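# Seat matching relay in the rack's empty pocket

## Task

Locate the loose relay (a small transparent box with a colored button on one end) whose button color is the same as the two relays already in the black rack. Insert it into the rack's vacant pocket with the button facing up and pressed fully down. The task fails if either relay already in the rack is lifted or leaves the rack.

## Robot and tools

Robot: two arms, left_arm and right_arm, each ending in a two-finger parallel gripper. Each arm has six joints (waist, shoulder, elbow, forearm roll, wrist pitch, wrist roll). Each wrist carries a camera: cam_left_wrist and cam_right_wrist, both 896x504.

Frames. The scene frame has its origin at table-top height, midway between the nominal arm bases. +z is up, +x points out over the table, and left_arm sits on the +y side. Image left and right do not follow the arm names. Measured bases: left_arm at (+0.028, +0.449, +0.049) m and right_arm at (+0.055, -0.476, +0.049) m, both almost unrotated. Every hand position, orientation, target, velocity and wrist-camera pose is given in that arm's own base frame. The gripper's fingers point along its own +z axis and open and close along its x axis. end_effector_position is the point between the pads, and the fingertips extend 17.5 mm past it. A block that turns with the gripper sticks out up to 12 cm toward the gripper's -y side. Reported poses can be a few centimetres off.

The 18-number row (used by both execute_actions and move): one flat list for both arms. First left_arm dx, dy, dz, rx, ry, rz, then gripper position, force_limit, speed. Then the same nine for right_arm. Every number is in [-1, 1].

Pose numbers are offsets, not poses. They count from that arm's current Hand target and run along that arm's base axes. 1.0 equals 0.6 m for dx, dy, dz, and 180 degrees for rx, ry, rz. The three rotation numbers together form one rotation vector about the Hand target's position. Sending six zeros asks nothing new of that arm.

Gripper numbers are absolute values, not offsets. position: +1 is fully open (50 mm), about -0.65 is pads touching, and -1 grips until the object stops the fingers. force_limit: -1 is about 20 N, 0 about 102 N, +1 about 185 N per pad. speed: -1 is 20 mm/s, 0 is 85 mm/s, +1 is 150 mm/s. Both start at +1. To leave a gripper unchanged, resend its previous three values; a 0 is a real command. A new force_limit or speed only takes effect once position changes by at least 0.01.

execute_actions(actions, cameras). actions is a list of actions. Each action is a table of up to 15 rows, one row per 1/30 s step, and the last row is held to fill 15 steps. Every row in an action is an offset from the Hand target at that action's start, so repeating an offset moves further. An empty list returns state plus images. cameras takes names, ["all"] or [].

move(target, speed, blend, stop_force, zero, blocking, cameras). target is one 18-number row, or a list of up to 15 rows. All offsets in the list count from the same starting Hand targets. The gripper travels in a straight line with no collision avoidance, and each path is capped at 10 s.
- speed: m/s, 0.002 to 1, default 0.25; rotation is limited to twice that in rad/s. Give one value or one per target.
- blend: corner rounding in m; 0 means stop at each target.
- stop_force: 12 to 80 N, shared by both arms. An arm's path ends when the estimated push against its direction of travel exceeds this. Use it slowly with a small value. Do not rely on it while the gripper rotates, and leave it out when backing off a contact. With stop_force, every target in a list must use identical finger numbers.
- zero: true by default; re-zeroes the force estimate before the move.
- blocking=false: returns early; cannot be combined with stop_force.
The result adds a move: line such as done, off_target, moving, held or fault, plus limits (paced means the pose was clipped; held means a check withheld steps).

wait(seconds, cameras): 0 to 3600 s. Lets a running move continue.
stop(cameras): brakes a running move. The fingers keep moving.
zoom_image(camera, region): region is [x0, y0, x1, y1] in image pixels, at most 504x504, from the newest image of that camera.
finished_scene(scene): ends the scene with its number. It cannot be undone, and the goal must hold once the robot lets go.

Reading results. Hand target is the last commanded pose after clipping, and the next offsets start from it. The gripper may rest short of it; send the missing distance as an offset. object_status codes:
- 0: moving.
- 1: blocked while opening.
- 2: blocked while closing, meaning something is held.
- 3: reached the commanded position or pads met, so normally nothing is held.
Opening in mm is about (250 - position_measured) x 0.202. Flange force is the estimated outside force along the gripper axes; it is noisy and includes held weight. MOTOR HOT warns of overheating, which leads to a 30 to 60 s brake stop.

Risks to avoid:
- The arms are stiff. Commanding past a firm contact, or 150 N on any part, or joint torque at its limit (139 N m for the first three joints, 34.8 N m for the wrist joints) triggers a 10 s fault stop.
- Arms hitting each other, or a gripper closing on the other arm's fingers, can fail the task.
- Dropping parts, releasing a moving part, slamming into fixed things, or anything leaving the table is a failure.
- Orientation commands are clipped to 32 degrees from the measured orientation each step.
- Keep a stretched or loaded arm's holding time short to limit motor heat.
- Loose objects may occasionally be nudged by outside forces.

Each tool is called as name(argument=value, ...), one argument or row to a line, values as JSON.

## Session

execute_actions(
  actions=[],
)

Scene clock: 0.00 s.
left_arm: end_effector_position=(+0.3372, +0.1997, +0.0890) position_measured=3 object_status=3 end_effector_quat_wxyz=(+0.018, +0.424, +0.899, +0.108) | right_arm: end_effector_position=(+0.4304, +0.4014, +0.2759) position_measured=3 object_status=3 end_effector_quat_wxyz=(-0.124, +0.566, +0.779, +0.239)
Joint positions: left_arm=[0.851 -0.198 -0.649 -0.033 -0.902 -0.144] | right_arm=[0.796 0.064 0.05 -0.343 -1.124 -0.402]
Joint velocities: within noise
Flange force (N): no reading
Hand target: left_arm +0.3372, +0.1997, +0.0890; +0.018, +0.424, +0.899, +0.108 | right_arm +0.4304, +0.4014, +0.2759; -0.124, +0.566, +0.779, +0.239
Tool commands: left_gripper/position=+1.0 left_gripper/force_limit=+1.0 left_gripper/speed=+1.0 right_gripper/position=+1.0 right_gripper/force_limit=+1.0 right_gripper/speed=+1.0
camera_calibration:
cam_left_wrist: T_world_to_cam=[[-0.6282, 0.77573, 0.0601, 0.05994], [0.66648, 0.49665, 0.55601, -0.36114], [0.40146, 0.38934, -0.829, -0.00683]] pos_world=[0.28109, 0.13552, 0.19153]
cam_right_wrist: T_world_to_cam=[[-0.33457, 0.8179, 0.46808, -0.30591], [0.86683, 0.07225, 0.49334, -0.5178], [0.36968, 0.5708, -0.73316, -0.05232]] pos_world=[0.36584, 0.31748, 0.36029]

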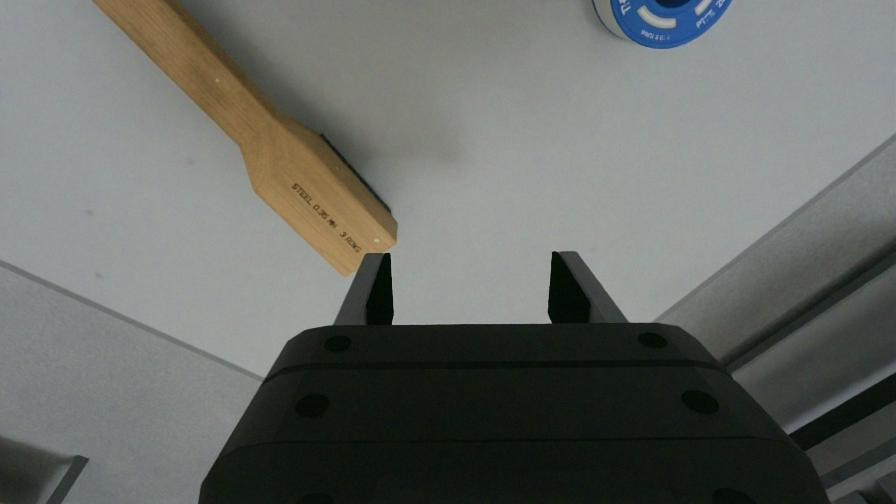

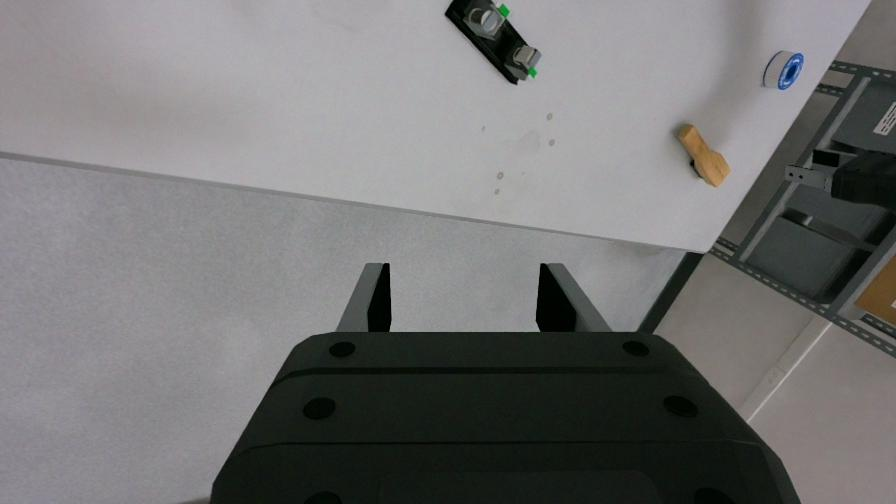

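move(
  target=[-0.078,-0.5,0.435,-0.0415,0.058,-0.219,1,1,1,-0.167,-0.417,0.207,-0.1645,-0.0853,0.3895,1,1,1],
  speed=0.45,
  cameras=["all"],
)

Scene clock: 3.60 s.
left_arm: end_effector_position=(+0.2904, -0.1003, +0.3500) position_measured=3 object_status=3 end_effector_quat_wxyz=(+0.000, +0.708, +0.707, +0.000) | right_arm: end_effector_position=(+0.3302, +0.1512, +0.4001) position_measured=3 object_status=3 end_effector_quat_wxyz=(+0.000, +0.000, +1.000, +0.000)
Joint positions: left_arm=[0.104 -0.351 -0.129 0 -1.793 -0.105] | right_arm=[0.795 -0.176 0.121 -0.001 -1.869 0.775]
Flange force (N): left_arm=[-6.5 3.9 -0.5] | right_arm=[5.4 -1.1 1.9]
Hand target: left_arm +0.2904, -0.1003, +0.3500; +0.000, +0.708, +0.707, +0.000 | right_arm +0.3302, +0.1512, +0.4001; +0.000, +0.000, +1.000, +0.000
Off the commanded pose: left_arm 0.000 m, 0 deg | right_arm 0.000 m, 0 deg.
move: done
cam_left_wrist: T_world_to_cam=[[0.01618, 0.99987, -0.00263, 0.10481], [0.92851, -0.01405, 0.37105, -0.38872], [0.37097, -0.00844, -0.92861, 0.34899]] pos_world=[0.22977, -0.10731, 0.46859]
cam_right_wrist: T_world_to_cam=[[-0.99996, -0.00605, 0.00665, 0.33604], [-0.00363, 0.94827, 0.31745, -0.24886], [-0.00823, 0.31741, -0.94825, 0.46776]] pos_world=[0.33897, 0.08955, 0.52032]

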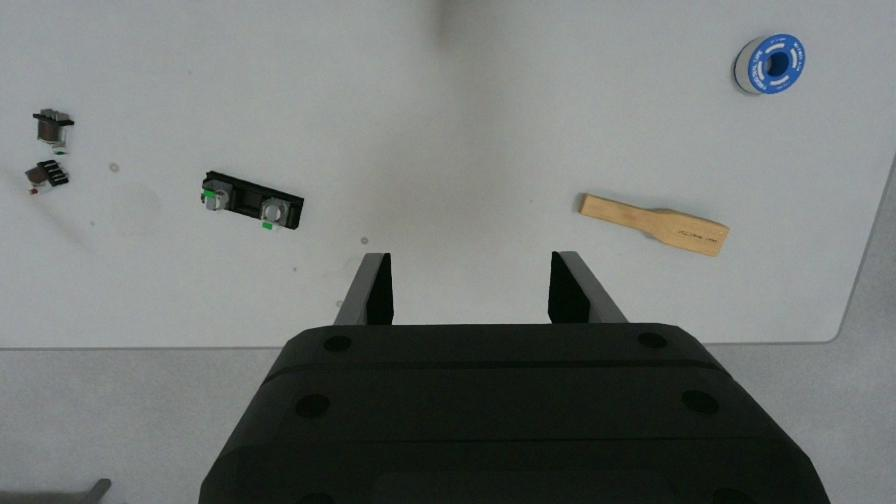

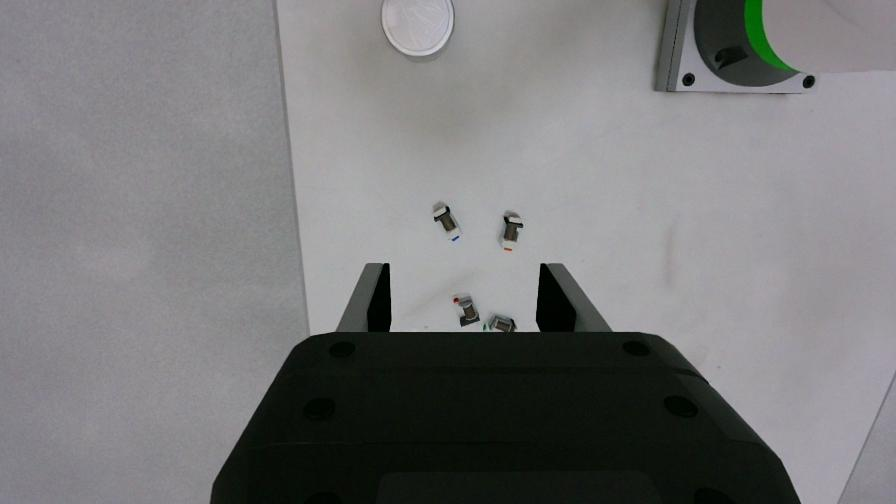

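move(
  target=[0,0.3,0,0,0,0,1,1,1,-0.123,0.388,-0.42,0,0,0,1,1,1],
  speed=0.4,
  cameras=["cam_right_wrist"],
)

zoom_image(
  camera="cam_right_wrist",
  region=[370, 120, 550, 300],
)

Scene clock: 8.00 s.
left_arm: end_effector_position=(+0.2904, +0.0797, +0.3500) position_measured=3 object_status=3 end_effector_quat_wxyz=(+0.000, +0.708, +0.707, +0.000) | right_arm: end_effector_position=(+0.2564, +0.3840, +0.1482) position_measured=3 object_status=3 end_effector_quat_wxyz=(+0.000, +0.000, +1.000, +0.000)
Joint positions: left_arm=[0.714 -0.367 -0.14 0 -1.798 -0.715] | right_arm=[1.267 0.082 -0.227 -0.001 -1.261 0.303]
Flange force (N): left_arm=[-6.2 7.7 1.1] | right_arm=[3.7 -4.0 -1.7]
Hand target: left_arm +0.2904, +0.0797, +0.3500; +0.000, +0.708, +0.707, +0.000 | right_arm +0.2564, +0.3840, +0.1481; +0.000, +0.000, +1.000, +0.000
Off the commanded pose: left_arm 0.000 m, 0 deg | right_arm 0.000 m, 0 deg.
move: done
cam_right_wrist: T_world_to_cam=[[-0.99996, -0.00602, 0.00656, 0.26534], [-0.00362, 0.94823, 0.31757, -0.38982], [-0.00813, 0.31753, -0.94821, 0.15425]] pos_world=[0.26517, 0.32225, 0.26832]

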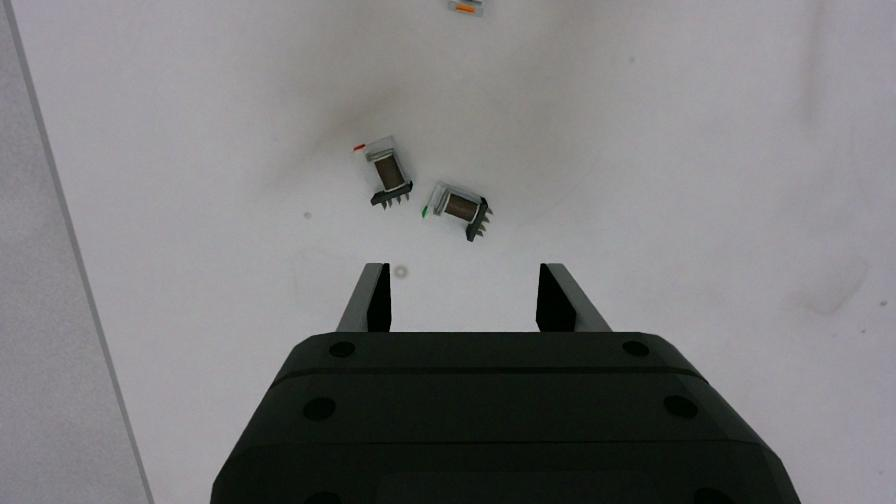

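Scaled by 2.800 from the camera's image (finer frame: 1280x720).

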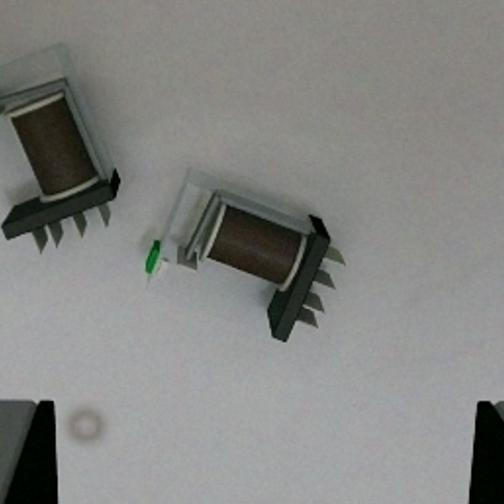

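move(
  target=[0,0,0,0,0,0,1,1,1,0.105,-0.023,-0.08,-0.1807,0.2703,-0.5795,1,1,1],
  speed=0.6,
  cameras=["cam_right_wrist"],
)

Scene clock: 17.00 s.
left_arm: end_effector_position=(+0.2904, +0.0797, +0.3500) position_measured=3 object_status=3 end_effector_quat_wxyz=(+0.000, +0.708, +0.707, +0.000) | right_arm: end_effector_position=(+0.3194, +0.3702, +0.1001) position_measured=3 object_status=3 end_effector_quat_wxyz=(-0.352, +0.754, +0.503, -0.235)
Joint positions: left_arm=[0.714 -0.367 -0.14 0 -1.798 -0.715] | right_arm=[0.634 0.581 0.239 -0.727 -1.729 -0.957]
Flange force (N): left_arm=[-5.7 7.8 1.1] | right_arm=[-2.8 -3.4 1.1]
Hand target: left_arm +0.2904, +0.0797, +0.3500; +0.000, +0.708, +0.707, +0.000 | right_arm +0.3194, +0.3702, +0.1001; -0.352, +0.754, +0.503, -0.235
Off the commanded pose: left_arm 0.000 m, 0 deg | right_arm 0.000 m, 0 deg.
move: done
cam_right_wrist: T_world_to_cam=[[0.38451, 0.92308, 0.00817, -0.45777], [0.78848, -0.32381, -0.52292, -0.05913], [-0.48005, 0.20751, -0.85235, 0.29541]] pos_world=[0.36445, 0.34211, 0.22461]

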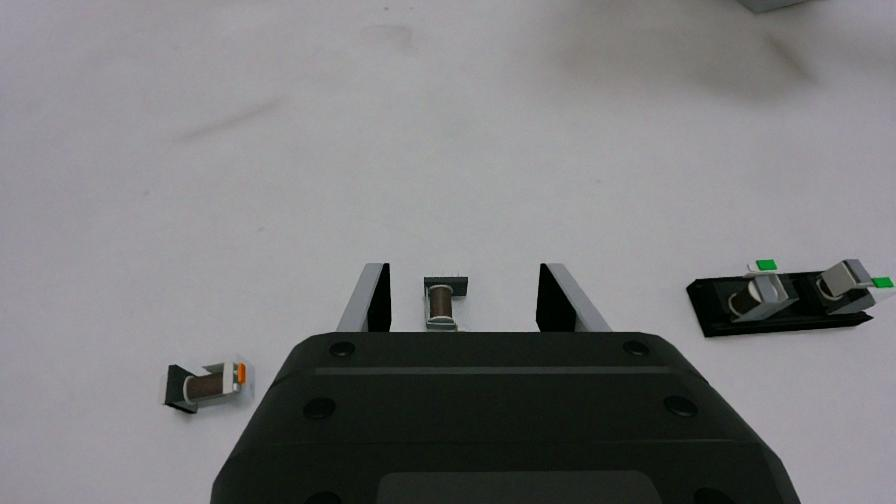

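move(
  target=[0,0,0,0,0,0,1,1,1,-0.049,0.008,-0.174,0,0,0,1,1,1],
  speed=0.2,
  cameras=["cam_right_wrist"],
)

zoom_image(
  camera="cam_right_wrist",
  region=[360, 220, 570, 340],
)

Scene clock: 22.43 s.
left_arm: end_effector_position=(+0.2904, +0.0797, +0.3500) position_measured=3 object_status=3 end_effector_quat_wxyz=(+0.000, +0.708, +0.707, +0.000) | right_arm: end_effector_position=(+0.2900, +0.3750, -0.0042) position_measured=3 object_status=3 end_effector_quat_wxyz=(-0.352, +0.754, +0.503, -0.235)
Joint positions: left_arm=[0.714 -0.367 -0.14 0 -1.798 -0.715] | right_arm=[0.669 0.689 0.124 -0.734 -1.542 -0.832]
Flange force (N): left_arm=[-6.0 8.8 0.8] | right_arm=[-2.1 -4.3 -0.2]
Hand target: left_arm +0.2904, +0.0797, +0.3500; +0.000, +0.708, +0.707, +0.000 | right_arm +0.2900, +0.3750, -0.0043; -0.352, +0.754, +0.503, -0.235
Off the commanded pose: left_arm 0.000 m, 0 deg | right_arm 0.000 m, 0 deg.
move: done
cam_right_wrist: T_world_to_cam=[[0.38465, 0.92303, 0.00824, -0.45011], [0.78847, -0.32391, -0.52288, -0.08898], [-0.47996, 0.20762, -0.85237, 0.19139]] pos_world=[0.33515, 0.34691, 0.12031]

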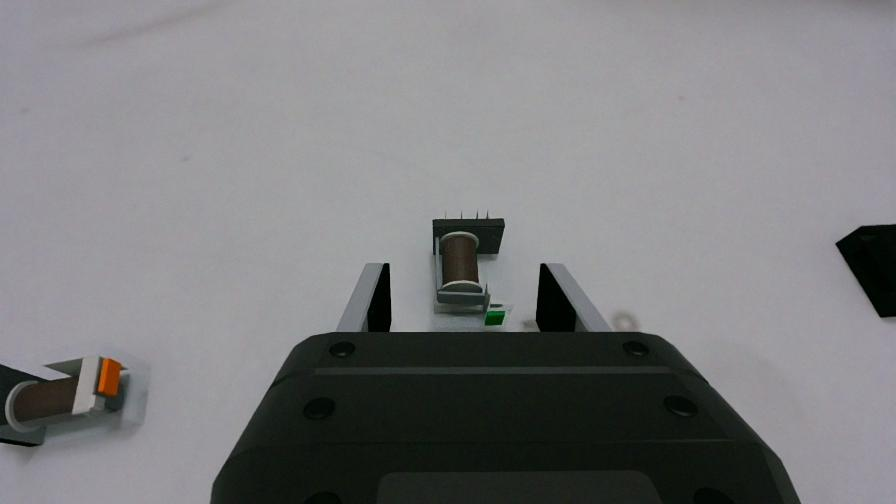

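Scaled by 2.400 from the camera's image (finer frame: 1280x720).

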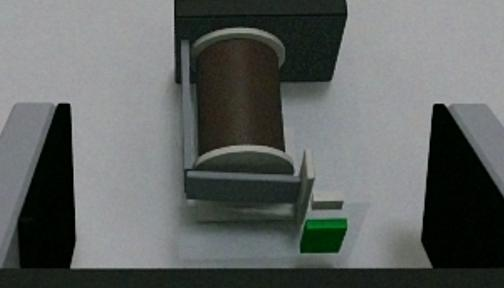

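move(
  target=[
    [0,0,0,0,0,0,1,1,1,-0.04,0.0213,-0.0355,0,0,0,1,1,1],
    [0,0,0,0,0,0,1,1,1,-0.04,0.0213,-0.0355,0,0,0,-1,-0.6,-0.7],
    [0,0,0,0,0,0,1,1,1,-0.04,0.0213,0.18,0,0,0,-1,-0.6,-0.7],
  ],
  speed=[0.1,0.1,0.2],
  cameras=["cam_right_wrist"],
)

Scene clock: 25.87 s.
left_arm: end_effector_position=(+0.2904, +0.0797, +0.3500) position_measured=3 object_status=3 end_effector_quat_wxyz=(+0.000, +0.708, +0.707, +0.000) | right_arm: end_effector_position=(+0.2719, +0.3840, -0.0173) position_measured=3 object_status=3 end_effector_quat_wxyz=(-0.352, +0.752, +0.504, -0.237)
Joint positions: left_arm=[0.714 -0.367 -0.14 0 -1.798 -0.715] | right_arm=[0.699 0.695 0.095 -0.751 -1.504 -0.824]
Flange force (N): left_arm=[-5.9 8.6 1.1] | right_arm=[-2.3 -4.7 -0.4]
Flange force when the fault began (N): right_arm=[-7.5 -78.6 -137.3]
Hand target: left_arm +0.2904, +0.0797, +0.3500; +0.000, +0.708, +0.707, +0.000 | right_arm +0.2719, +0.3840, -0.0173; -0.352, +0.752, +0.504, -0.237 (not the last commanded pose)
Tool commands: left_gripper/position=+1.0 left_gripper/force_limit=+1.0 left_gripper/speed=+1.0 right_gripper/position=+1.0 right_gripper/force_limit=+1.0 right_gripper/speed=+1.0
Off the commanded pose: left_arm 0.000 m, 0 deg | right_arm 0.121 m, 0 deg.
FORCE FAULT: contact force on the right arm reached its limit, and that arm stopped. The contact can be on any part of that arm, not only on its tool. That arm's remaining commands of this call were not run. That arm is still stopped at the end of this call. That arm stays stopped for about 10 more seconds. Until then a move that you send moves the other arm only, and its call returns only when the move has ended. Once the stop has ended, the next robot result says so. If the stop ends while you think or write, that arm runs what you send next, counted from a new Hand target: where the arm stands when the stop ends. While its stop runs, that arm takes no new command, but its gripper still runs the gripper command that each later call begins with. Until it ends, the stop uses up actions while you think or wait. An arm that is not stopped still takes commands.
move: fault (right_arm); path passed 1 of 3 targets; target 2's new numbers were not sent
cam_right_wrist: T_world_to_cam=[[0.38068, 0.92468, 0.0076, -0.45081], [0.7881, -0.32013, -0.52575, -0.08003], [-0.48371, 0.20613, -0.85061, 0.17135]] pos_world=[0.31757, 0.35592, 0.1071]

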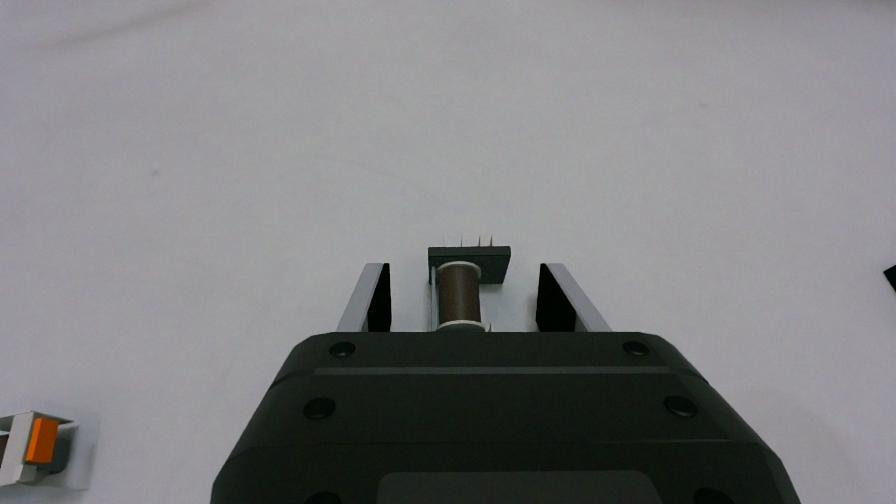

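wait(
  seconds=10,
)

move(
  target=[
    [0,0,0,0,0,0,1,1,1,0,0,0.001,0,0,0,-1,-0.4,-0.7],
    [0,0,0,0,0,0,1,1,1,0,0,0.03,0,0,0,-1,-0.4,-0.7],
  ],
  speed=[0.02,0.05],
  cameras=["cam_right_wrist"],
)

Scene clock: 37.00 s.
left_arm: end_effector_position=(+0.2904, +0.0797, +0.3500) position_measured=3 object_status=3 end_effector_quat_wxyz=(+0.000, +0.708, +0.707, +0.000) | right_arm: end_effector_position=(+0.2719, +0.3840, -0.0173) position_measured=3 object_status=3 end_effector_quat_wxyz=(-0.352, +0.752, +0.504, -0.237)
Joint positions: left_arm=[0.714 -0.367 -0.14 0 -1.798 -0.715] | right_arm=[0.699 0.695 0.095 -0.751 -1.504 -0.824]
Flange force (N): left_arm=[-6.0 8.5 0.8] | right_arm=[-2.4 -5.0 -0.8]
Hand target: left_arm +0.2904, +0.0797, +0.3500; +0.000, +0.708, +0.707, +0.000 | right_arm +0.2719, +0.3840, -0.0173; -0.352, +0.752, +0.504, -0.237 (not the last commanded pose)
Tool commands: left_gripper/position=+1.0 left_gripper/force_limit=+1.0 left_gripper/speed=+1.0 right_gripper/position=+1.0 right_gripper/force_limit=+1.0 right_gripper/speed=+1.0
Off the commanded pose: left_arm 0.000 m, 0 deg | right_arm 0.121 m, 0 deg.
FORCE FAULT, CONTINUED: the right arm's stop, for the force fault that an earlier result reported, is over. The rest of the stop counts as 20 of the actions that you can send in this scene. During its stop the right arm's controller moved it back a little. That arm's target is now where it stood when the stop ended, not its last command. That arm accepts commands again.
wait: 10.00 s; at rest from the start

Scene clock: 38.50 s.
left_arm: end_effector_position=(+0.2904, +0.0797, +0.3500) position_measured=3 object_status=3 end_effector_quat_wxyz=(+0.000, +0.708, +0.707, +0.000) | right_arm: end_effector_position=(+0.2719, +0.3840, +0.0007) position_measured=118 object_status=2 end_effector_quat_wxyz=(-0.352, +0.752, +0.504, -0.237)
Joint positions: left_arm=[0.714 -0.367 -0.14 0 -1.798 -0.715] | right_arm=[0.699 0.664 0.096 -0.75 -1.527 -0.846]
Flange force (N): left_arm=[-6.0 8.8 1.1] | right_arm=[-2.3 -3.9 -0.1]
Hand target: left_arm +0.2904, +0.0797, +0.3500; +0.000, +0.708, +0.707, +0.000 | right_arm +0.2719, +0.3840, +0.0007; -0.352, +0.752, +0.504, -0.237
Off the commanded pose: left_arm 0.000 m, 0 deg | right_arm 0.000 m, 0 deg.
move: done
cam_right_wrist: T_world_to_cam=[[0.38068, 0.92468, 0.0076, -0.45095], [0.7881, -0.32013, -0.52575, -0.07056], [-0.48371, 0.20613, -0.85061, 0.18666]] pos_world=[0.31757, 0.35592, 0.1251]

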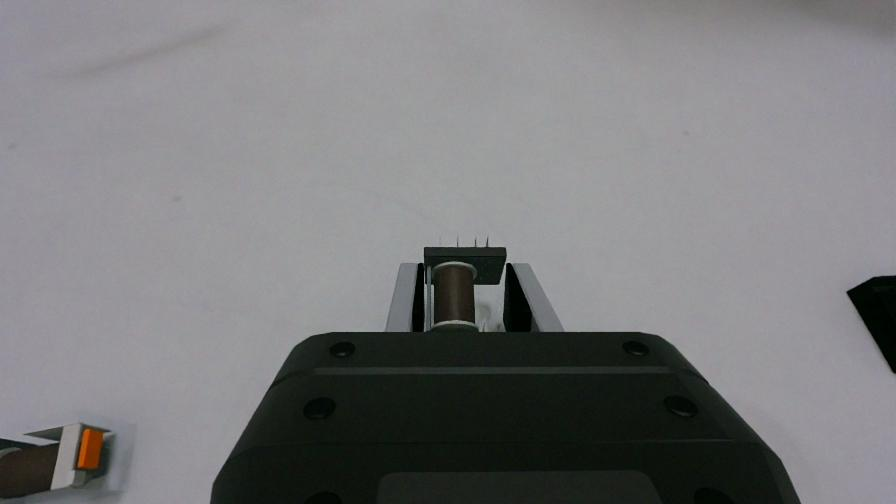

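move(
  target=[
    [0,0,0,0,0,0,1,1,1,0,0,0.12,0,0,0,-1,-0.4,-0.7],
    [0,0,0,0,0,0,1,1,1,-0.0865,0.11,0.166,-0.1915,-0.462,0,-1,-0.4,-0.7],
  ],
  speed=0.4,
  blend=[0.02,0],
  cameras=["all"],
)

zoom_image(
  camera="cam_right_wrist",
  region=[360, 220, 570, 340],
)

Scene clock: 42.27 s.
left_arm: end_effector_position=(+0.2904, +0.0797, +0.3500) position_measured=3 object_status=3 end_effector_quat_wxyz=(+0.000, +0.708, +0.707, +0.000) | right_arm: end_effector_position=(+0.2200, +0.4500, +0.1004) position_measured=118 object_status=2 end_effector_quat_wxyz=(+0.284, +0.782, +0.522, +0.188)
Joint positions: left_arm=[0.714 -0.367 -0.14 0 -1.798 -0.715] | right_arm=[1.709 0.362 -0.354 0.606 -1.31 -2.401]
Flange force (N): left_arm=[-6.0 8.0 1.0] | right_arm=[-6.7 2.7 -2.1]
Hand target: left_arm +0.2904, +0.0797, +0.3500; +0.000, +0.708, +0.707, +0.000 | right_arm +0.2200, +0.4500, +0.1003; +0.284, +0.782, +0.522, +0.188
Off the commanded pose: left_arm 0.000 m, 0 deg | right_arm 0.000 m, 0 deg.
move: done
cam_left_wrist: T_world_to_cam=[[0.01618, 0.99987, -0.00263, -0.07506], [0.92851, -0.01405, 0.37105, -0.38619], [0.37097, -0.00844, -0.92861, 0.35051]] pos_world=[0.22977, 0.07259, 0.46859]
cam_right_wrist: T_world_to_cam=[[0.37589, 0.92666, -0.00245, -0.49182], [0.48774, -0.19559, 0.8508, -0.08426], [0.78792, -0.321, -0.52549, 0.1574]] pos_world=[0.10194, 0.48979, 0.15319]

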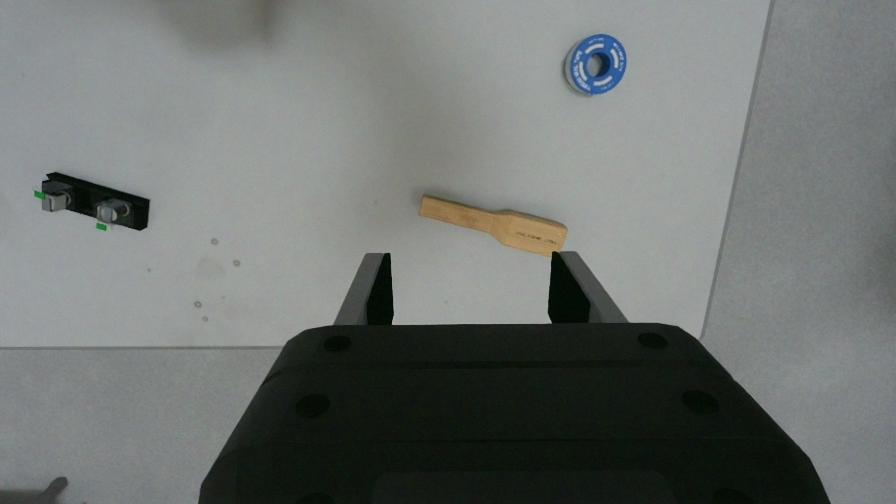

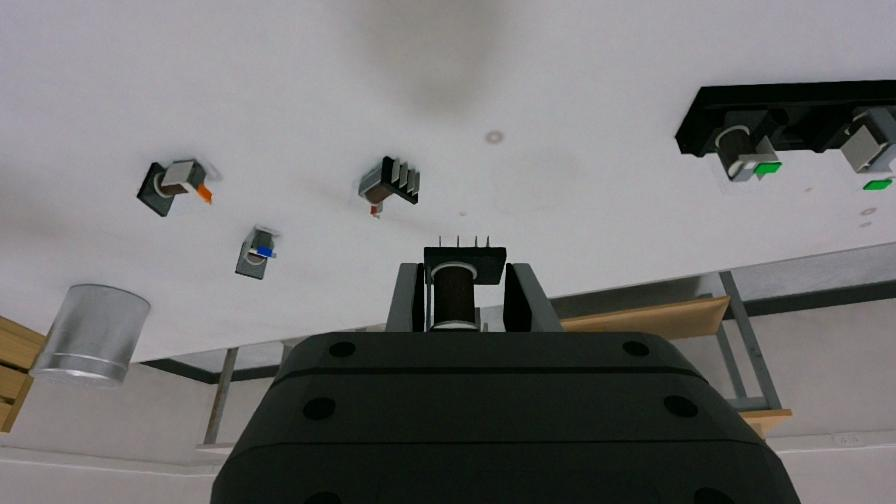

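Scaled by 2.400 from the camera's image (finer frame: 1280x720).

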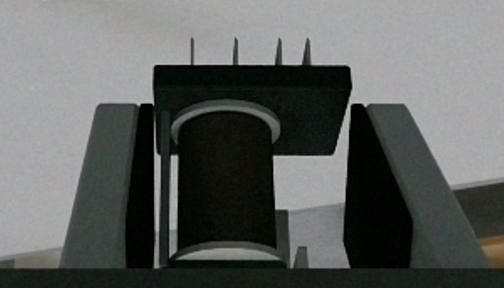

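move(
  target=[
    [0,0,0,0,0,0,1,1,1,0,0,-0.133,0,0,0,-1,-0.4,-0.7],
    [0,0,0,0,0,0,1,1,1,0,0,-0.21,0,0,0,-1,-0.4,-0.7],
  ],
  speed=[0.12,0.012],
  stop_force=12,
  cameras=["cam_right_wrist"],
)

Scene clock: 47.03 s.
left_arm: end_effector_position=(+0.2904, +0.0797, +0.3500) position_measured=3 object_status=3 end_effector_quat_wxyz=(+0.000, +0.708, +0.707, +0.000) | right_arm: end_effector_position=(+0.2201, +0.4500, -0.0037) position_measured=118 object_status=2 end_effector_quat_wxyz=(+0.284, +0.782, +0.522, +0.188)
Joint positions: left_arm=[0.714 -0.367 -0.14 0 -1.798 -0.715] | right_arm=[1.701 0.52 -0.429 0.663 -1.119 -2.544]
Flange force (N): left_arm=[-6.5 8.7 1.0] | right_arm=[-11.4 12.9 -27.1]
Hand target: left_arm +0.2904, +0.0797, +0.3500; +0.000, +0.708, +0.707, +0.000 | right_arm +0.2201, +0.4500, -0.0037; +0.284, +0.782, +0.522, +0.188 (not the last commanded pose)
Off the commanded pose: left_arm 0.000 m, 0 deg | right_arm 0.022 m, 0 deg.
move: contact (right_arm); path passed 1 of 2 targets
cam_right_wrist: T_world_to_cam=[[0.37575, 0.92672, -0.0023, -0.49218], [0.48735, -0.19549, 0.85104, 0.00431], [0.78823, -0.3209, -0.52509, 0.10263]] pos_world=[0.10194, 0.48989, 0.04909]

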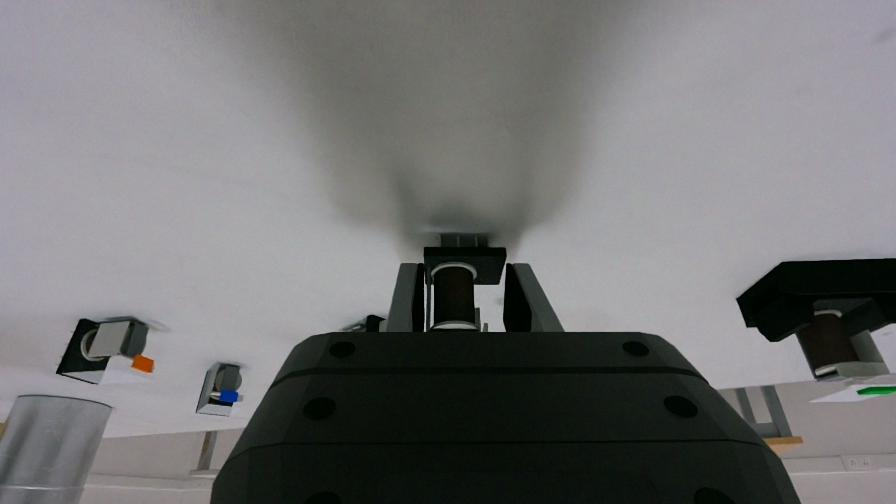

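move(
  target=[
    [0,0,0,0,0,0,1,1,1,0,0,0.0006,0,0,0,-1,-0.4,-0.7],
    [0,0,0,0,0,0,1,1,1,0,0,0.0006,0,0,0,0.6,-0.4,-1],
    [0,0,0,0,0,0,1,1,1,-0.06,0.025,0.077,0,0,0,0.6,-0.4,-1],
    [0,0,0,0,0,0,1,1,1,0.0325,-0.0133,0.17,0.0851,0.2053,0,0.6,-0.4,-1],
  ],
  speed=[0.02,0.02,0.06,0.3],
  blend=[0,0,0.01,0],
  cameras=["cam_right_wrist"],
)

zoom_image(
  camera="cam_right_wrist",
  region=[370, 140, 550, 340],
)

Scene clock: 53.47 s.
left_arm: end_effector_position=(+0.2904, +0.0797, +0.3500) position_measured=3 object_status=3 end_effector_quat_wxyz=(+0.000, +0.708, +0.707, +0.000) | right_arm: end_effector_position=(+0.2395, +0.4420, +0.0983) position_measured=63 object_status=3 end_effector_quat_wxyz=(-0.001, +0.831, +0.556, -0.002)
Joint positions: left_arm=[0.714 -0.367 -0.14 0 -1.798 -0.715] | right_arm=[1.333 0.228 -0.182 -0.004 -1.164 -1.724]
Flange force (N): left_arm=[-6.2 8.4 0.5] | right_arm=[-5.5 -0.3 -2.4]
Hand target: left_arm +0.2904, +0.0797, +0.3500; +0.000, +0.708, +0.707, +0.000 | right_arm +0.2396, +0.4420, +0.0983; -0.001, +0.831, +0.556, -0.002
Off the commanded pose: left_arm 0.000 m, 0 deg | right_arm 0.000 m, 0 deg.
move: done
cam_right_wrist: T_world_to_cam=[[0.37603, 0.9266, 0.00315, -0.49242], [0.87929, -0.3579, 0.31426, -0.06284], [0.29232, -0.1154, -0.94933, 0.20795]] pos_world=[0.17963, 0.45778, 0.21872]

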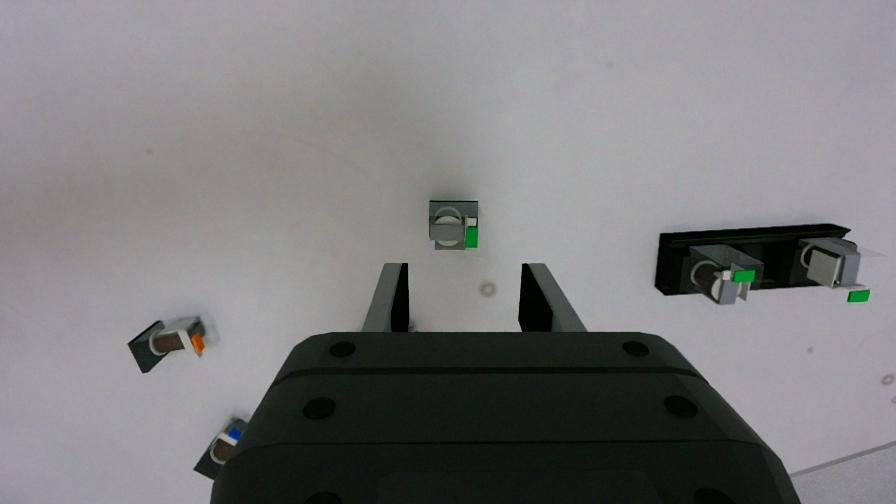

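Scaled by 2.520 from the camera's image (finer frame: 1280x720).

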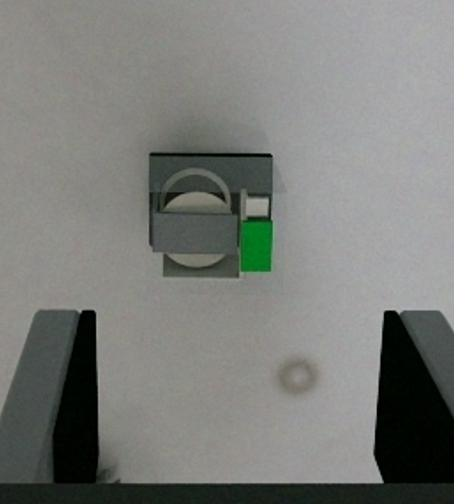

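move(
  target=[
    [0,0,0,0,0,0,1,1,1,0.0027,-0.001,-0.03,0,0,0,0.6,-0.4,-1],
    [0,0,0,0,0,0,1,1,1,0.0027,-0.001,-0.1655,0,0,0,0.6,-0.4,-1],
    [0,0,0,0,0,0,1,1,1,0.0027,-0.001,-0.1655,0,0,0,-1,-0.5,-0.8],
    [0,0,0,0,0,0,1,1,1,0.0027,-0.001,0.0,0,0,0,-1,-0.5,-0.8],
    [0,0,0,0,0,0,1,1,1,0.1525,0.27,0.003,0,0,-0.486,-1,-0.5,-0.8],
  ],
  speed=[0.2,0.2,0.2,0.2,0.4],
  blend=[0.005,0,0,0.01,0],
  cameras=["cam_right_wrist"],
)

zoom_image(
  camera="cam_right_wrist",
  region=[380, 80, 560, 340],
)

Scene clock: 60.90 s.
left_arm: end_effector_position=(+0.2904, +0.0797, +0.3500) position_measured=3 object_status=3 end_effector_quat_wxyz=(+0.000, +0.708, +0.707, +0.000) | right_arm: end_effector_position=(+0.3311, +0.6040, +0.1001) position_measured=116 object_status=2 end_effector_quat_wxyz=(-0.002, +0.985, -0.173, -0.001)
Joint positions: left_arm=[0.714 -0.367 -0.14 0 -1.798 -0.715] | right_arm=[1.258 0.672 0.459 -0.003 -1.355 -3.176]
Flange force (N): left_arm=[-6.1 9.3 0.9] | right_arm=[-1.6 5.0 -1.2]
Hand target: left_arm +0.2904, +0.0797, +0.3500; +0.000, +0.708, +0.707, +0.000 | right_arm +0.3311, +0.6040, +0.1001; -0.002, +0.985, -0.173, -0.001
Off the commanded pose: left_arm 0.000 m, 0 deg | right_arm 0.000 m, 0 deg.
move: done
cam_right_wrist: T_world_to_cam=[[0.94221, -0.335, 0.00316, -0.10229], [-0.31896, -0.89416, 0.31425, 0.63467], [-0.10245, -0.29709, -0.94934, 0.44203]] pos_world=[0.3441, 0.66455, 0.22052]

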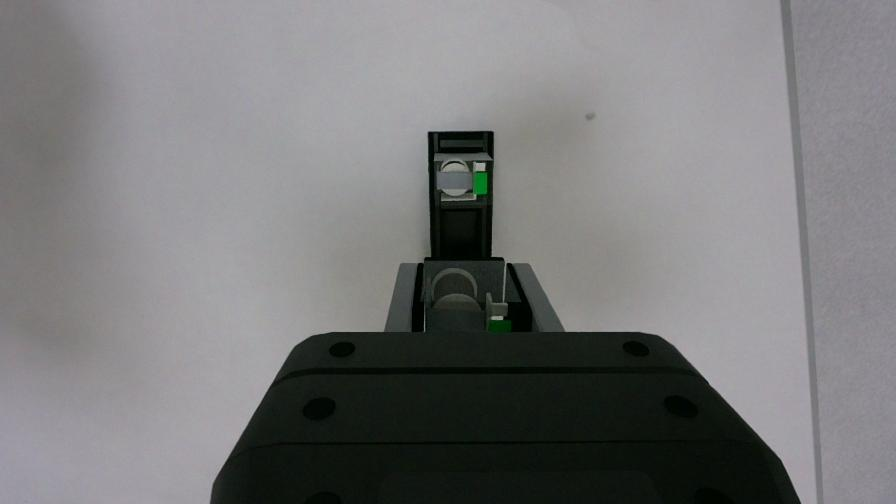

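Scaled by 1.938 from the camera's image (finer frame: 1280x720).

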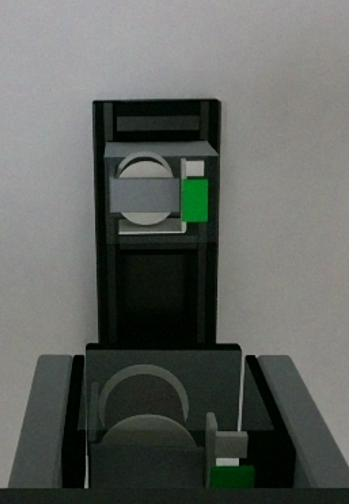

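move(
  target=[0,0,0,0,0,0,1,1,1,0.0055,0.0007,-0.137,0,0,0.003,-1,-0.5,-0.8],
  speed=0.15,
  cameras=["cam_right_wrist"],
)

zoom_image(
  camera="cam_right_wrist",
  region=[400, 90, 530, 220],
)

zoom_image(
  camera="cam_right_wrist",
  region=[400, 205, 530, 335],
)

Scene clock: 64.23 s.
left_arm: end_effector_position=(+0.2904, +0.0797, +0.3500) position_measured=3 object_status=3 end_effector_quat_wxyz=(+0.000, +0.708, +0.707, +0.000) | right_arm: end_effector_position=(+0.3345, +0.6045, +0.0182) position_measured=116 object_status=2 end_effector_quat_wxyz=(-0.002, +0.986, -0.169, -0.001)
Joint positions: left_arm=[0.714 -0.367 -0.14 0 -1.798 -0.715] | right_arm=[1.253 0.74 0.372 -0.003 -1.199 -3.162]
Flange force (N): left_arm=[-6.0 8.5 1.0] | right_arm=[-2.4 15.8 -74.4]
Hand target: left_arm +0.2904, +0.0797, +0.3500; +0.000, +0.708, +0.707, +0.000 | right_arm +0.3344, +0.6044, +0.0179; -0.002, +0.986, -0.169, -0.001
Off the commanded pose: left_arm 0.000 m, 0 deg | right_arm 0.000 m, 0 deg.
move: done
cam_right_wrist: T_world_to_cam=[[0.94532, -0.32611, 0.00323, -0.11156], [-0.3106, -0.89725, 0.31381, 0.66108], [-0.09944, -0.29766, -0.94948, 0.36411]] pos_world=[0.347, 0.66515, 0.13862]

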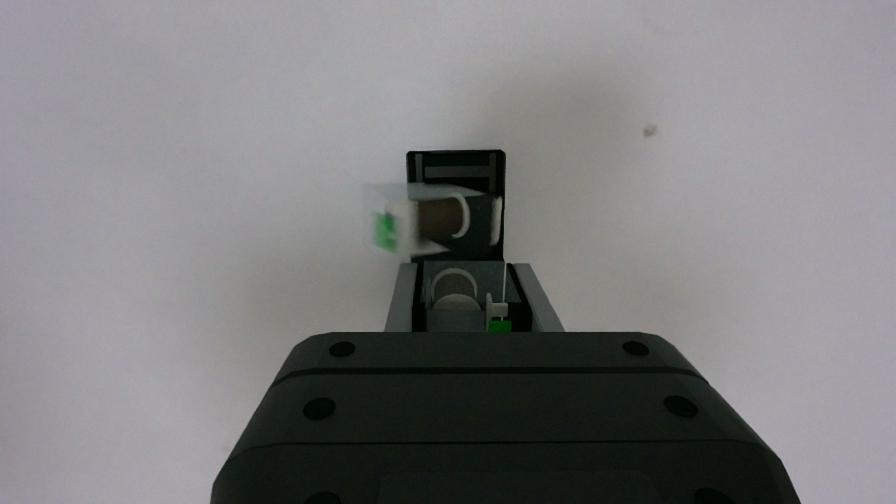

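Scaled by 3.877 from the camera's image (finer frame: 1280x720).

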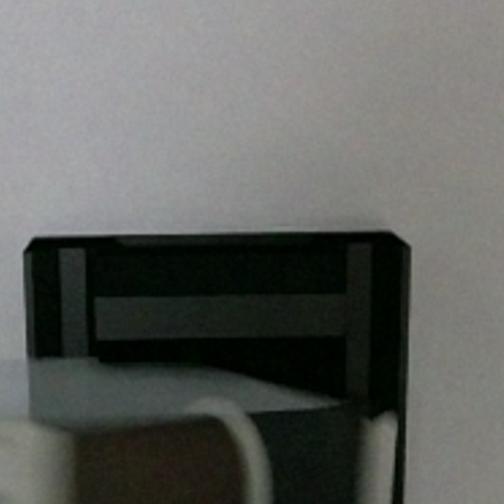

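Scaled by 3.877 from the camera's image (finer frame: 1280x720).

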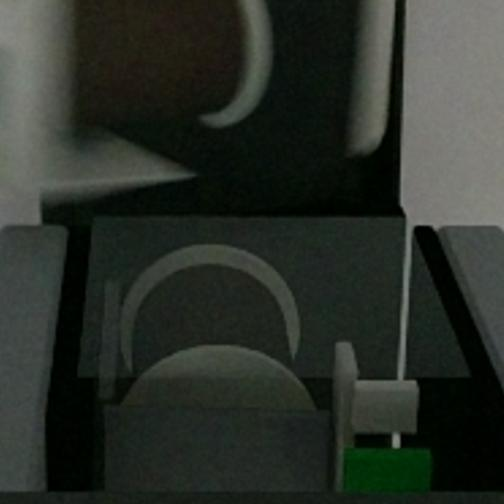

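move(
  target=[0,0,0,0,0,0,1,1,1,0,0,0.05,0,0,0,-1,-0.5,-0.8],
  speed=0.1,
  cameras=["all"],
)

zoom_image(
  camera="cam_right_wrist",
  region=[340, 90, 580, 330],
)

Scene clock: 66.20 s.
left_arm: end_effector_position=(+0.2904, +0.0797, +0.3500) position_measured=3 object_status=3 end_effector_quat_wxyz=(+0.000, +0.708, +0.707, +0.000) | right_arm: end_effector_position=(+0.3343, +0.6045, +0.0478) position_measured=116 object_status=2 end_effector_quat_wxyz=(-0.002, +0.986, -0.169, -0.001)
Joint positions: left_arm=[0.714 -0.367 -0.14 0 -1.798 -0.715] | right_arm=[1.254 0.714 0.402 -0.003 -1.255 -3.162]
Flange force (N): left_arm=[-6.4 8.3 0.9] | right_arm=[-1.4 5.0 -1.3]
Hand target: left_arm +0.2904, +0.0797, +0.3500; +0.000, +0.708, +0.707, +0.000 | right_arm +0.3344, +0.6044, +0.0479; -0.002, +0.986, -0.169, -0.001
Off the commanded pose: left_arm 0.000 m, 0 deg | right_arm 0.000 m, 0 deg.
move: done
cam_left_wrist: T_world_to_cam=[[0.01618, 0.99987, -0.00263, -0.07506], [0.92851, -0.01405, 0.37105, -0.38619], [0.37097, -0.00844, -0.92861, 0.35051]] pos_world=[0.22977, 0.07259, 0.46859]
cam_right_wrist: T_world_to_cam=[[0.94537, -0.32598, 0.00316, -0.1116], [-0.31039, -0.89713, 0.31436, 0.6514], [-0.09964, -0.29817, -0.9493, 0.39254]] pos_world=[0.3468, 0.66505, 0.16822]

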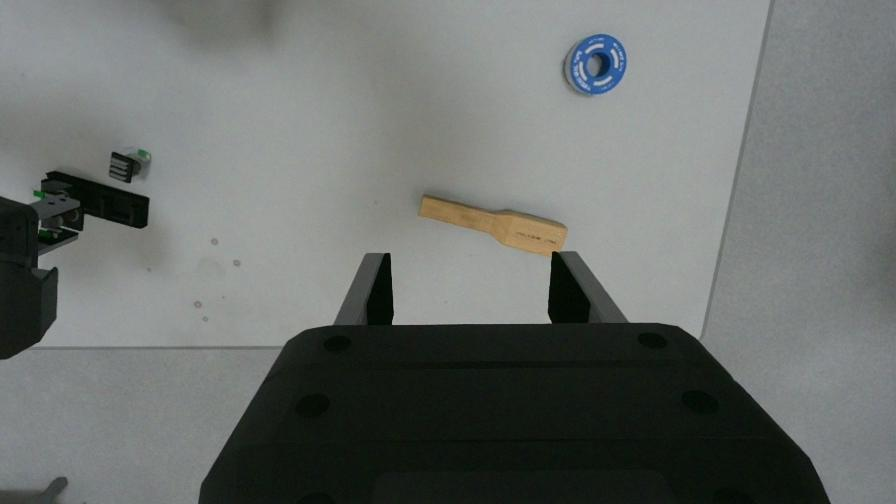

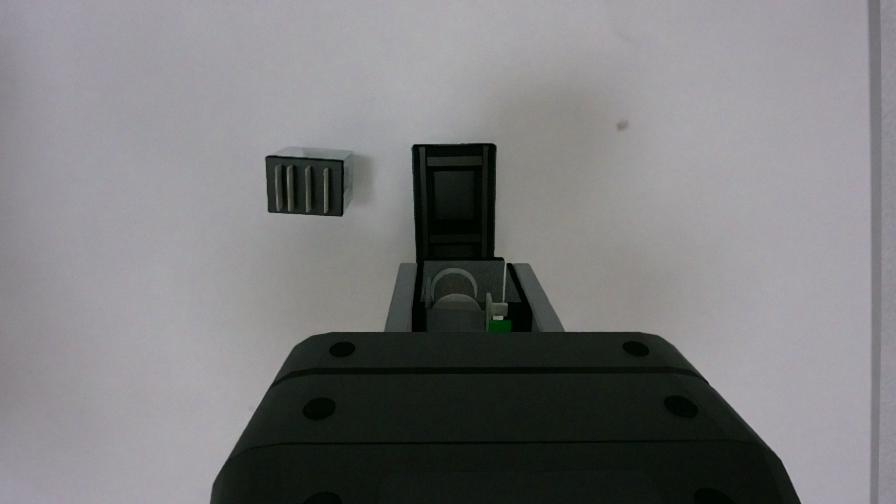

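Scaled by 2.100 from the camera's image (finer frame: 1280x720).

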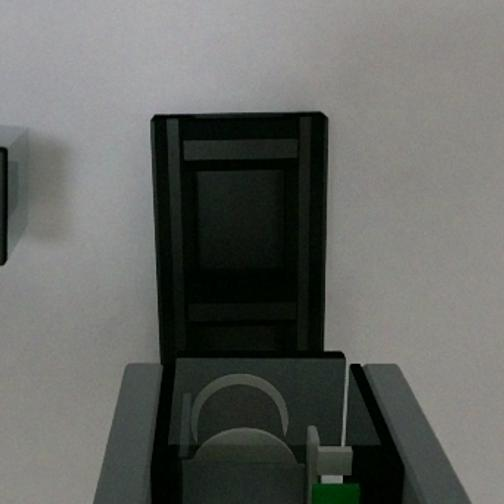

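move(
  target=[
    [0,0,0,0,0,0,1,1,1,-0.0062,-0.005,0,0,0,0,-1,-0.5,-0.8],
    [0,0,0,0,0,0,1,1,1,-0.0062,-0.005,-0.04,0,0,0,-1,-0.5,-0.8],
  ],
  speed=0.1,
  cameras=["cam_right_wrist"],
)

zoom_image(
  camera="cam_right_wrist",
  region=[380, 130, 540, 335],
)

Scene clock: 73.00 s.
left_arm: end_effector_position=(+0.2904, +0.0797, +0.3500) position_measured=3 object_status=3 end_effector_quat_wxyz=(+0.000, +0.708, +0.707, +0.000) | right_arm: end_effector_position=(+0.3306, +0.6015, +0.0239) position_measured=116 object_status=2 end_effector_quat_wxyz=(-0.002, +0.986, -0.169, -0.001)
Joint positions: left_arm=[0.714 -0.367 -0.14 0 -1.798 -0.715] | right_arm=[1.257 0.724 0.359 -0.003 -1.203 -3.166]
Flange force (N): left_arm=[-6.2 8.5 1.0] | right_arm=[-1.7 5.9 -1.7]
Hand target: left_arm +0.2904, +0.0797, +0.3500; +0.000, +0.708, +0.707, +0.000 | right_arm +0.3306, +0.6014, +0.0239; -0.002, +0.986, -0.169, -0.001
Off the commanded pose: left_arm 0.000 m, 0 deg | right_arm 0.000 m, 0 deg.
move: done
cam_right_wrist: T_world_to_cam=[[0.94533, -0.32611, 0.00304, -0.10888], [-0.3105, -0.89715, 0.31419, 0.65515], [-0.09974, -0.29795, -0.94936, 0.36849]] pos_world=[0.3431, 0.66205, 0.14432]

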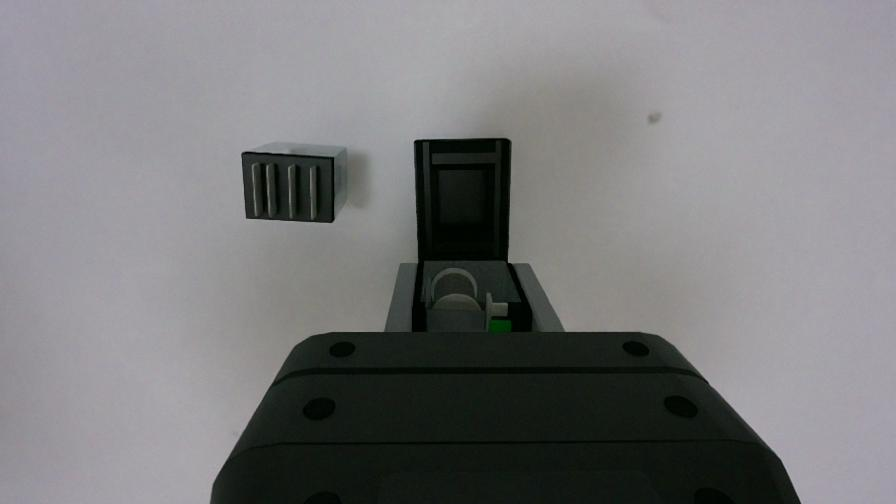

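Scaled by 2.459 from the camera's image (finer frame: 1280x720).

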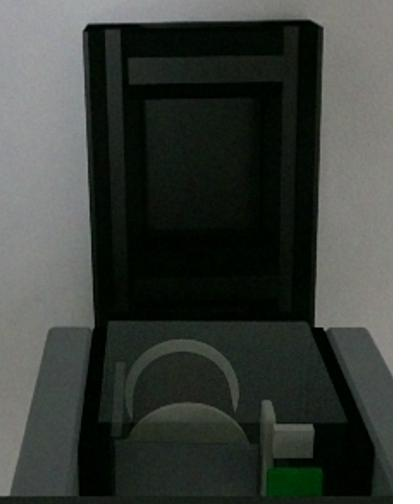

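move(
  target=[
    [0,0,0,0,0,0,1,1,1,-0.002,-0.0055,0,0,0,0,-1,-0.5,-0.8],
    [0,0,0,0,0,0,1,1,1,-0.002,-0.0055,-0.035,0,0,0,-1,-0.5,-0.8],
  ],
  speed=[0.04,0.015],
  stop_force=12,
  cameras=["cam_right_wrist"],
)

zoom_image(
  camera="cam_right_wrist",
  region=[380, 130, 540, 335],
)

Scene clock: 76.87 s.
left_arm: end_effector_position=(+0.2904, +0.0797, +0.3500) position_measured=3 object_status=3 end_effector_quat_wxyz=(+0.000, +0.708, +0.707, +0.000) | right_arm: end_effector_position=(+0.3295, +0.5982, +0.0033) position_measured=116 object_status=2 end_effector_quat_wxyz=(-0.002, +0.986, -0.169, -0.001)
Joint positions: left_arm=[0.714 -0.367 -0.14 0 -1.798 -0.715] | right_arm=[1.258 0.735 0.327 -0.003 -1.159 -3.166]
Flange force (N): left_arm=[-6.0 8.7 1.5] | right_arm=[-3.1 9.4 -20.8]
Hand target: left_arm +0.2904, +0.0797, +0.3500; +0.000, +0.708, +0.707, +0.000 | right_arm +0.3295, +0.5982, +0.0033; -0.002, +0.986, -0.169, -0.001
Off the commanded pose: left_arm 0.000 m, 0 deg | right_arm 0.000 m, 0 deg.
move: contact (right_arm); path passed 1 of 2 targets
cam_right_wrist: T_world_to_cam=[[0.94533, -0.3261, 0.0031, -0.10878], [-0.31051, -0.89718, 0.31407, 0.65833], [-0.09964, -0.29786, -0.94939, 0.34774]] pos_world=[0.3419, 0.65875, 0.12372]

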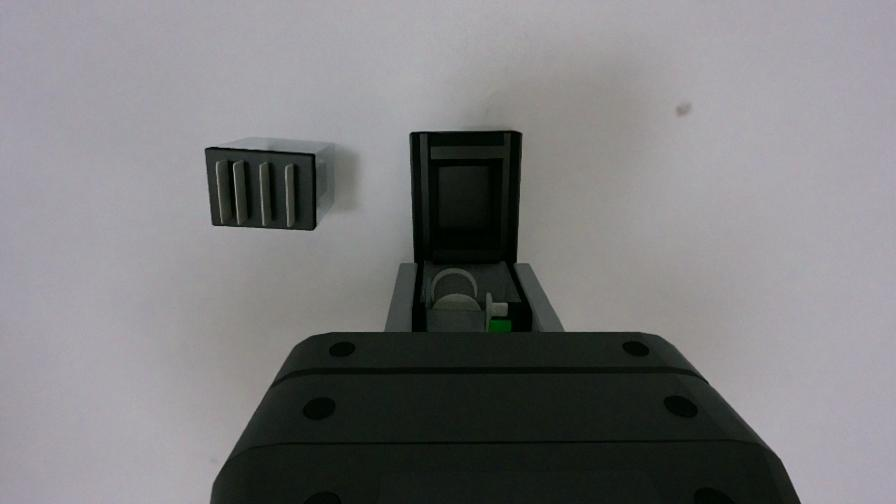

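Scaled by 2.459 from the camera's image (finer frame: 1280x720).

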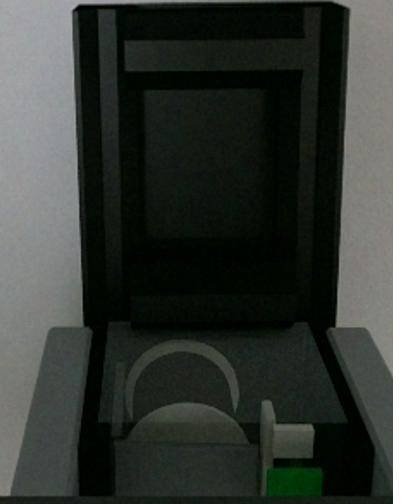

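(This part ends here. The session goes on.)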